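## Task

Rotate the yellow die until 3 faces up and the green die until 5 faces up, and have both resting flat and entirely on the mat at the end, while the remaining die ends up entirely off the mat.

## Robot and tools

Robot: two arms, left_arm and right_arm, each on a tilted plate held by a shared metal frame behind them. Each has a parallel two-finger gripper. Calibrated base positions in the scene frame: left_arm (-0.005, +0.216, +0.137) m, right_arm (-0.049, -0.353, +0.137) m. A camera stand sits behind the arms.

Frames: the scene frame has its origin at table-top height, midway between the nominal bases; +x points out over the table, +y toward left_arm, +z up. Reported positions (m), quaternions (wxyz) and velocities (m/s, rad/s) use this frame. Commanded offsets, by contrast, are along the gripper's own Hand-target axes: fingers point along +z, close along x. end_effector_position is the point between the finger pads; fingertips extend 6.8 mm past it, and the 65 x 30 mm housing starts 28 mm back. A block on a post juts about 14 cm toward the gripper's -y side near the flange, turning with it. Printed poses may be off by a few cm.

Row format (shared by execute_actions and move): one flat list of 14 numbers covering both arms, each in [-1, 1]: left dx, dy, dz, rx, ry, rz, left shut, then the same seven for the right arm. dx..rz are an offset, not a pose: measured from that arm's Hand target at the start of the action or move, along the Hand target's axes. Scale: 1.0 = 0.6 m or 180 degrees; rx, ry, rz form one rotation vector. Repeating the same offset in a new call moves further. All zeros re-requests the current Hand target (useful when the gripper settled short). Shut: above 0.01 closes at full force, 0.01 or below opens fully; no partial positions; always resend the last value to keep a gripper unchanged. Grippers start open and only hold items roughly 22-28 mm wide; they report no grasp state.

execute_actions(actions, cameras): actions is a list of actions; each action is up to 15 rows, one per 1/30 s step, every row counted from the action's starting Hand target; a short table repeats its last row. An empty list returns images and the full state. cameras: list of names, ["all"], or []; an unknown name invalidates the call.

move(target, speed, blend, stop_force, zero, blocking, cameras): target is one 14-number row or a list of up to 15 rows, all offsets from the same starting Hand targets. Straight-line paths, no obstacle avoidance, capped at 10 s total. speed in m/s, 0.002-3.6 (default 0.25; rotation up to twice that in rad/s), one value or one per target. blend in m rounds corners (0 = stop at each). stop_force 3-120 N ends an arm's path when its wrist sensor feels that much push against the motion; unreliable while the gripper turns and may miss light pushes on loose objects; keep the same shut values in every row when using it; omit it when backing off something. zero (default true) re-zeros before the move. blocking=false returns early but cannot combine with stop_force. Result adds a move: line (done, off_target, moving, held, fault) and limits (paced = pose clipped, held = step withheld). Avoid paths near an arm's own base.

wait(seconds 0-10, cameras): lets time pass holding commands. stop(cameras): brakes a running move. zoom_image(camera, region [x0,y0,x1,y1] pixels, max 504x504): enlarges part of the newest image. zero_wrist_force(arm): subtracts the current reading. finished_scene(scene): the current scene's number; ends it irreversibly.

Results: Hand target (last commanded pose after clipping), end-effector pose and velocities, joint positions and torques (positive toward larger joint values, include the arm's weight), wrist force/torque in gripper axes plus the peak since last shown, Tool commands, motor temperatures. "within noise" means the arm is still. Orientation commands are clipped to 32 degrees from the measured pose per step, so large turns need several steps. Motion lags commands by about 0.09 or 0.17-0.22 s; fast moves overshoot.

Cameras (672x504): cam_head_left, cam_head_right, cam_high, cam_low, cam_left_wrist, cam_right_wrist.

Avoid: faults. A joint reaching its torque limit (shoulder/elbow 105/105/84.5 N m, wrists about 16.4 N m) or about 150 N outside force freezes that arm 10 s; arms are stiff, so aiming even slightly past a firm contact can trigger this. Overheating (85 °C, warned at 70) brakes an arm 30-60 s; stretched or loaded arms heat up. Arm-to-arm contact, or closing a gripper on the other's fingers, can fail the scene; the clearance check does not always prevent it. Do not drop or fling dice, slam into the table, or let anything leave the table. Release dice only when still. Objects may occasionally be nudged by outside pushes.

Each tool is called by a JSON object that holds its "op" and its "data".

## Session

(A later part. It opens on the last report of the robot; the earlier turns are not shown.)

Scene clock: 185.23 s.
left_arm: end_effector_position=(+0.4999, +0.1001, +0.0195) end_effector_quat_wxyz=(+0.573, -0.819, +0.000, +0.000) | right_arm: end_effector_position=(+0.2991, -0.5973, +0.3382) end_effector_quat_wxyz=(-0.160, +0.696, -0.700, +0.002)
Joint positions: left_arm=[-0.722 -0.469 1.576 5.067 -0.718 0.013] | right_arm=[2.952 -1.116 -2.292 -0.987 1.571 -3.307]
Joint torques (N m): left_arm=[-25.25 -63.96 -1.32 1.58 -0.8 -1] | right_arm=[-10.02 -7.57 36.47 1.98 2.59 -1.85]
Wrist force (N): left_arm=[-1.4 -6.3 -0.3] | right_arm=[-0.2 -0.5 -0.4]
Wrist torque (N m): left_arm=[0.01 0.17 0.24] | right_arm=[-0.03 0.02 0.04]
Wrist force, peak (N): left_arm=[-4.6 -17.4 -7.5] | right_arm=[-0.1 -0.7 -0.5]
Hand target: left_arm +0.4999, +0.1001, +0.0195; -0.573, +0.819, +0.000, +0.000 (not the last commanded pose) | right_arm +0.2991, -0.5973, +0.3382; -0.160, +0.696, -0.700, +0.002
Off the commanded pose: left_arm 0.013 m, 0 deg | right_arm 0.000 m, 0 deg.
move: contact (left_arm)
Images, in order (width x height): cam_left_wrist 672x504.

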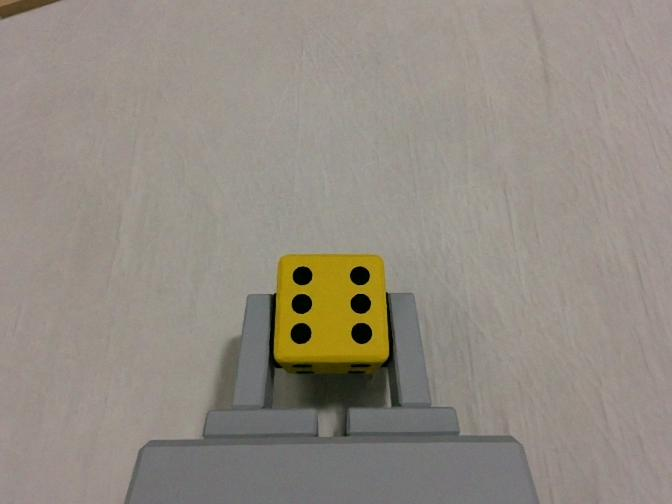

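{"op": "move", "data": {"target": [[0,0,0,0,0,0,0,0,0,0,0,0,0,0],[0,0,-0.1,0,0,0,0,0,0,0,0,0,0,0],[0.0002,-0.2275,0.0039,-0.4889,0,0,0,0,0,0,0,0,0,0]], "speed": [0.1,0.12,0.4], "blend": [0,0.012,0], "cameras": ["cam_left_wrist"]}}

Scene clock: 191.97 s.
left_arm: end_effector_position=(+0.5001, +0.1490, +0.1470) end_effector_quat_wxyz=(+0.157, +0.988, +0.000, +0.000) | right_arm: end_effector_position=(+0.2991, -0.5973, +0.3382) end_effector_quat_wxyz=(-0.160, +0.696, -0.700, +0.002)
Joint positions: left_arm=[-0.397 -1.142 2.176 3.599 -1.579 1.178] | right_arm=[2.952 -1.116 -2.292 -0.987 1.571 -3.307]
Joint torques (N m): left_arm=[0.84 -47.28 0.29 -5.44 -1.67 1.56] | right_arm=[-10.07 -7.72 36.69 2.12 2.67 -1.68]
Wrist force (N): left_arm=[1.4 0.3 0.0] | right_arm=[-0.2 -0.4 -0.4]
Wrist torque (N m): left_arm=[-0.03 -0.08 -0.09] | right_arm=[-0.02 0.03 0.05]
Wrist force, peak (N): left_arm=[-1.0 -6.9 -0.2] | right_arm=[0.0 -0.5 -0.7]
Hand target: left_arm +0.5001, +0.1490, +0.1470; +0.157, +0.988, +0.000, +0.000 | right_arm +0.2991, -0.5973, +0.3382; -0.160, +0.696, -0.700, +0.002
Off the commanded pose: left_arm 0.000 m, 0 deg | right_arm 0.000 m, 0 deg.
move: done
Images, in order (width x height): cam_left_wrist 672x504.

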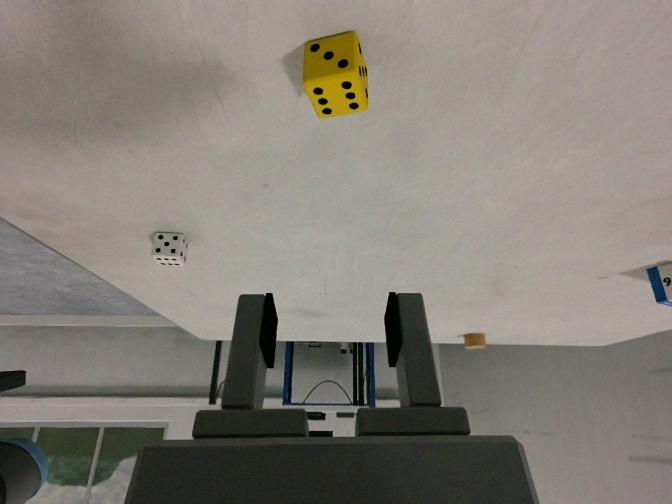

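{"op": "zoom_image", "data": {"camera": "cam_left_wrist", "region": [270, 10, 410, 150]}}

Scaled by 3.600 from the camera's 672x504 image, which has a finer 960x720 frame.

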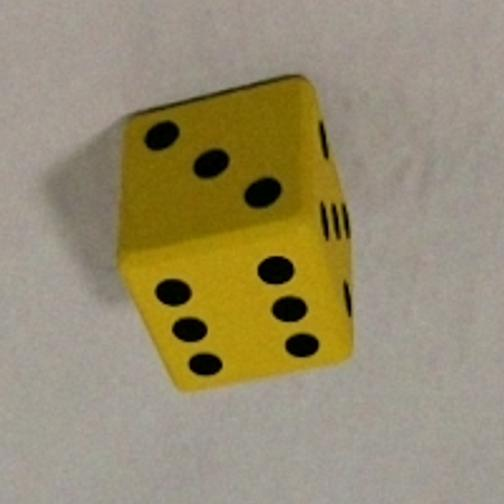

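{"op": "move", "data": {"target": [-0.0038, 0.0047, 0.1447, 0, 0.024, -0.074, 0, 0, 0, 0, 0, 0, 0, 0], "speed": 0.15, "cameras": ["cam_left_wrist"]}}

Scene clock: 199.30 s.
left_arm: end_effector_position=(+0.4978, +0.1195, +0.0654) end_effector_quat_wxyz=(+0.156, +0.980, +0.120, +0.019) | right_arm: end_effector_position=(+0.2991, -0.5973, +0.3382) end_effector_quat_wxyz=(-0.160, +0.696, -0.700, +0.002)
Joint positions: left_arm=[-0.421 -0.901 2.203 3.267 -1.539 0.922] | right_arm=[2.952 -1.116 -2.292 -0.987 1.571 -3.307]
Joint torques (N m): left_arm=[-21.19 -14.26 -16.51 -5.43 1.12 -1.09] | right_arm=[-10.19 -7.11 37.19 2.21 2.56 -1.65]
Wrist force (N): left_arm=[1.3 0.7 0.1] | right_arm=[-0.2 -0.2 -0.5]
Wrist torque (N m): left_arm=[-0.02 -0.09 0.00] | right_arm=[-0.01 0.01 0.05]
Wrist force, peak (N): left_arm=[1.5 0.3 -0.6] | right_arm=[-0.1 -0.6 -0.5]
Hand target: left_arm +0.4978, +0.1195, +0.0653; +0.156, +0.980, +0.120, +0.019 | right_arm +0.2991, -0.5973, +0.3382; -0.160, +0.696, -0.700, +0.002
Off the commanded pose: left_arm 0.000 m, 0 deg | right_arm 0.000 m, 0 deg.
move: done
Images, in order (width x height): cam_left_wrist 672x504.

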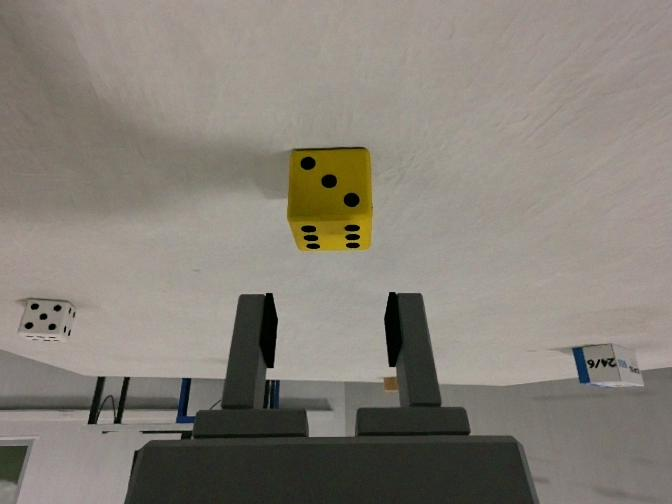

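{"op": "zoom_image", "data": {"camera": "cam_left_wrist", "region": [270, 130, 390, 260]}}

Scaled by 3.877 from the camera's 672x504 image, which has a finer 960x720 frame.

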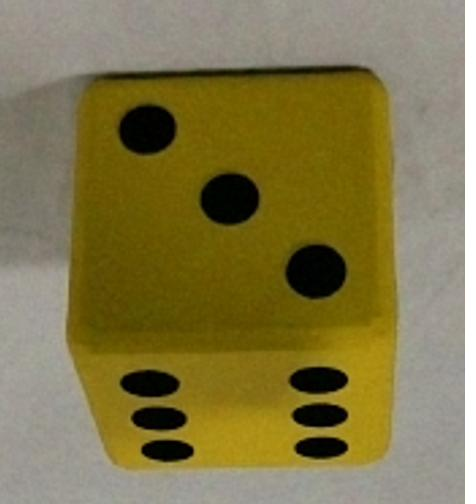

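{"op": "move", "data": {"target": [[-0.0003, 0.0035, 0.045, 0, 0, 0, 0, 0, 0, 0, 0, 0, 0, 0], [-0.0003, 0.0052, 0.0773, 0, 0, 0, 0, 0, 0, 0, 0, 0, 0, 0]], "speed": [0.08, 0.04], "stop_force": 8, "cameras": ["cam_left_wrist"]}}

Scene clock: 204.60 s.
left_arm: end_effector_position=(+0.5018, +0.1026, +0.0222) end_effector_quat_wxyz=(+0.156, +0.980, +0.120, +0.019) | right_arm: end_effector_position=(+0.2991, -0.5973, +0.3382) end_effector_quat_wxyz=(-0.160, +0.696, -0.700, +0.002)
Joint positions: left_arm=[-0.423 -0.768 2.158 3.178 -1.538 0.92] | right_arm=[2.952 -1.116 -2.292 -0.987 1.571 -3.307]
Joint torques (N m): left_arm=[-22.68 -16.49 -14.47 -5.52 1.24 -0.94] | right_arm=[-10.61 -7.36 37.28 2.35 2.44 -1.8]
Wrist force (N): left_arm=[1.0 0.3 0.0] | right_arm=[-0.1 -0.3 -0.4]
Wrist torque (N m): left_arm=[-0.03 -0.06 0.00] | right_arm=[-0.02 0.00 0.05]
Wrist force, peak (N): left_arm=[1.4 0.4 0.2] | right_arm=[-0.1 -0.8 -0.5]
Hand target: left_arm +0.5018, +0.1026, +0.0222; +0.156, +0.980, +0.120, +0.019 | right_arm +0.2991, -0.5973, +0.3382; -0.160, +0.696, -0.700, +0.002
Off the commanded pose: left_arm 0.000 m, 0 deg | right_arm 0.000 m, 0 deg.
move: done
Images, in order (width x height): cam_left_wrist 672x504.

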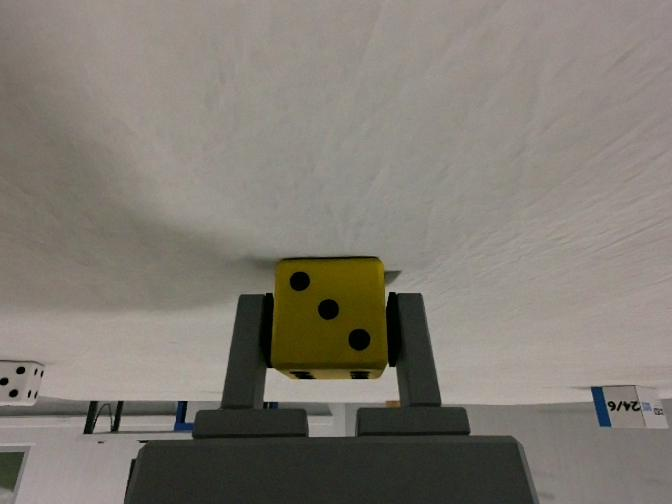

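{"op": "move", "data": {"target": [[0,0,0,0,0,0,1,0,0,0,0,0,0,0],[0,0.0283,-0.0872,0,0,0,1,0,0,0,0,0,0,0],[-0.0450,-0.2794,-0.1658,0.4889,0,0,1,0,0,0,0,0,0,0]], "speed": [0.1,0.15,0.4], "blend": [0,0.02,0], "cameras": ["cam_left_wrist"]}}

Scene clock: 212.47 s.
left_arm: end_effector_position=(+0.4296, +0.2806, +0.0649) end_effector_quat_wxyz=(-0.569, +0.813, +0.100, -0.070) | right_arm: end_effector_position=(+0.2991, -0.5973, +0.3382) end_effector_quat_wxyz=(-0.160, +0.696, -0.700, +0.002)
Joint positions: left_arm=[-0.495 -0.766 1.937 4.967 -0.721 -0.025] | right_arm=[2.952 -1.116 -2.292 -0.987 1.571 -3.307]
Joint torques (N m): left_arm=[-1.57 -17.04 -17.01 2.47 -1.18 -1.1] | right_arm=[-10.3 -5.91 36.43 2.32 2.44 -1.4]
Wrist force (N): left_arm=[0.0 -1.4 0.6] | right_arm=[0.1 -0.5 -0.2]
Wrist torque (N m): left_arm=[-0.02 0.19 0.28] | right_arm=[-0.04 -0.01 0.05]
Wrist force, peak (N): left_arm=[-0.2 -1.6 0.8] | right_arm=[-0.2 -0.6 -0.5]
Hand target: left_arm +0.4296, +0.2806, +0.0649; -0.569, +0.813, +0.100, -0.070 | right_arm +0.2991, -0.5973, +0.3382; -0.160, +0.696, -0.700, +0.002
Off the commanded pose: left_arm 0.000 m, 0 deg | right_arm 0.000 m, 0 deg.
move: done
Images, in order (width x height): cam_left_wrist 672x504.

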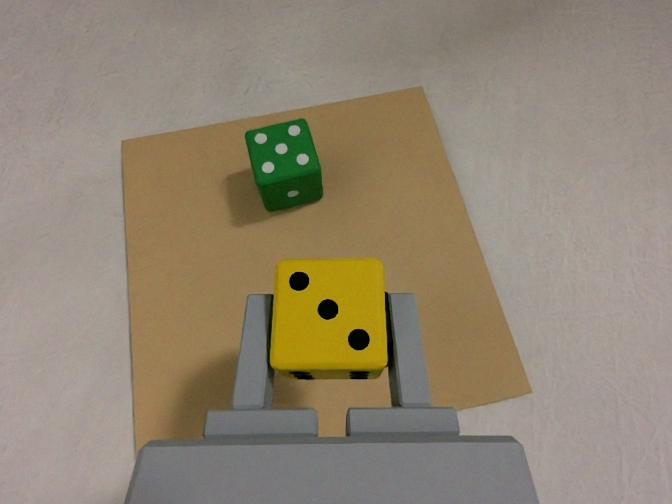

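{"op": "move", "data": {"target": [0, 0.0485, 0.0177, 0, 0, 0, 1, 0, 0, 0, 0, 0, 0, 0], "speed": 0.1}}

{"op": "move", "data": {"target": [0, 0.0439, 0.016, 0, 0, 0, 1, 0, 0, 0, 0, 0, 0, 0], "speed": 0.013, "stop_force": 5, "cameras": ["cam_left_wrist"]}}

Scene clock: 215.10 s.
left_arm: end_effector_position=(+0.4296, +0.2806, +0.0340) end_effector_quat_wxyz=(-0.569, +0.813, +0.100, -0.070) | right_arm: end_effector_position=(+0.2991, -0.5973, +0.3382) end_effector_quat_wxyz=(-0.160, +0.696, -0.700, +0.002)
Joint positions: left_arm=[-0.477 -0.697 1.921 4.91 -0.704 -0.021] | right_arm=[2.952 -1.116 -2.292 -0.987 1.571 -3.307]
Joint torques (N m): left_arm=[-2.19 -17.53 -17.37 -2.13 1.21 1.35] | right_arm=[-10.89 -7.53 36.37 2.68 2.63 -1.4]
Wrist force (N): left_arm=[0.1 -1.3 0.9] | right_arm=[0.1 -0.6 -0.4]
Wrist torque (N m): left_arm=[-0.04 0.17 0.29] | right_arm=[-0.04 -0.02 0.05]
Wrist force, peak (N): left_arm=[0.2 -2.0 0.4] | right_arm=[0.0 -0.5 -0.7]
Hand target: left_arm +0.4296, +0.2806, +0.0339; -0.569, +0.813, +0.100, -0.070 | right_arm +0.2991, -0.5973, +0.3382; -0.160, +0.696, -0.700, +0.002
Off the commanded pose: left_arm 0.000 m, 0 deg | right_arm 0.000 m, 0 deg.
move: done

Scene clock: 217.30 s.
left_arm: end_effector_position=(+0.4296, +0.2806, +0.0206) end_effector_quat_wxyz=(-0.569, +0.813, +0.100, -0.070) | right_arm: end_effector_position=(+0.2991, -0.5973, +0.3382) end_effector_quat_wxyz=(-0.160, +0.696, -0.700, +0.002)
Joint positions: left_arm=[-0.469 -0.666 1.913 4.887 -0.696 -0.019] | right_arm=[2.952 -1.116 -2.292 -0.987 1.571 -3.307]
Joint torques (N m): left_arm=[-21.17 -58.61 3.39 1.71 -0.85 -0.94] | right_arm=[-9.84 -6.97 36.8 2.53 2.45 -1.41]
Wrist force (N): left_arm=[-1.3 -2.9 0.3] | right_arm=[0.1 -0.5 -0.2]
Wrist torque (N m): left_arm=[-0.02 0.16 0.31] | right_arm=[-0.04 -0.02 0.05]
Wrist force, peak (N): left_arm=[0.4 -13.7 -10.6] | right_arm=[0.0 -0.8 -0.4]
Hand target: left_arm +0.4296, +0.2806, +0.0206; -0.569, +0.813, +0.100, -0.070 (not the last commanded pose) | right_arm +0.2991, -0.5973, +0.3382; -0.160, +0.696, -0.700, +0.002
Off the commanded pose: left_arm 0.015 m, 0 deg | right_arm 0.000 m, 0 deg.
move: contact (left_arm)
Images, in order (width x height): cam_left_wrist 672x504.

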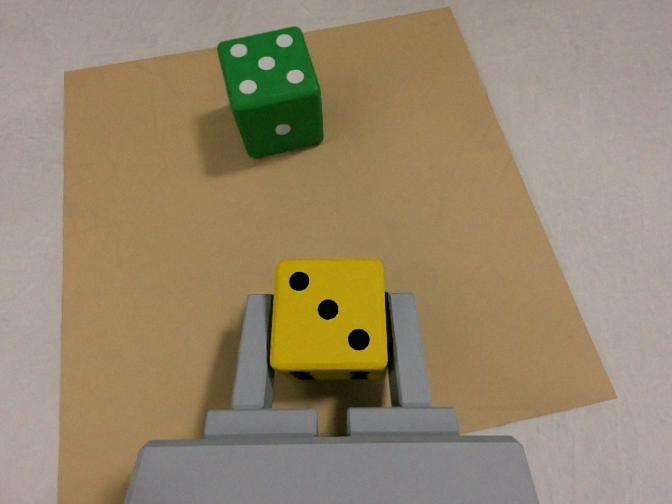

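{"op": "move", "data": {"target": [[0,0,0,0,0,0,0,0,0,0,0,0,0,0],[0,0,-0.1,0,0,0,0,0,0,0,0,0,0,0],[0,-0.0940,-0.1342,0,0,0,0,0,0,0,0,0,0,0]], "speed": [0.1,0.12,0.2], "blend": [0,0.01,0], "cameras": ["cam_left_wrist", "cam_high"]}}

Scene clock: 220.57 s.
left_arm: end_effector_position=(+0.4432, +0.2260, +0.1011) end_effector_quat_wxyz=(-0.569, +0.813, +0.100, -0.070) | right_arm: end_effector_position=(+0.2991, -0.5973, +0.3382) end_effector_quat_wxyz=(-0.160, +0.696, -0.700, +0.002)
Joint positions: left_arm=[-0.591 -0.78 1.851 5.08 -0.817 -0.044] | right_arm=[2.952 -1.116 -2.292 -0.987 1.571 -3.307]
Joint torques (N m): left_arm=[-24.28 -59.16 1.21 2.6 -1.56 -1.09] | right_arm=[-9.54 -7.06 37.08 2.55 2.47 -1.39]
Wrist force (N): left_arm=[0.1 -1.5 0.4] | right_arm=[-0.1 -0.4 -0.3]
Wrist torque (N m): left_arm=[-0.04 0.15 0.27] | right_arm=[-0.03 0.01 0.04]
Wrist force, peak (N): left_arm=[-1.4 -4.0 0.1] | right_arm=[-0.1 -0.8 -0.5]
Hand target: left_arm +0.4432, +0.2260, +0.1012; -0.569, +0.813, +0.100, -0.070 | right_arm +0.2991, -0.5973, +0.3382; -0.160, +0.696, -0.700, +0.002
Off the commanded pose: left_arm 0.000 m, 0 deg | right_arm 0.000 m, 0 deg.
move: done
Images, in order (width x height): cam_high 672x504, cam_left_wrist 672x504.

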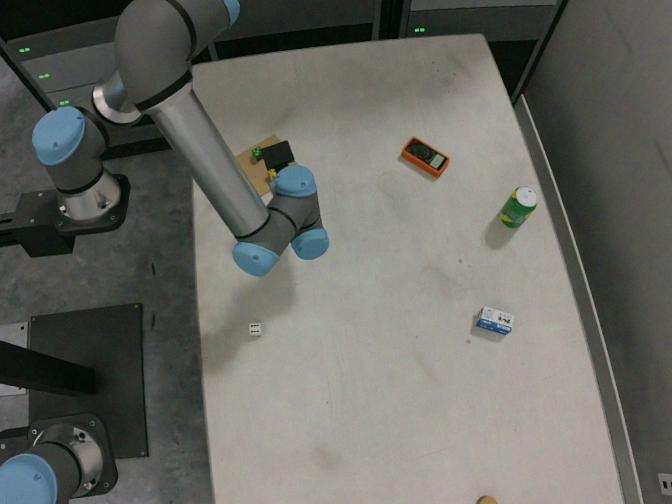

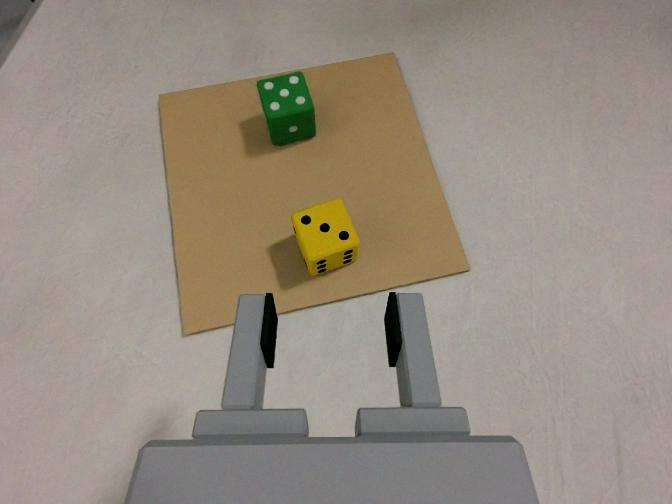

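{"op": "finished_scene", "data": {"scene": 1}}

The scene is finished: the task was done.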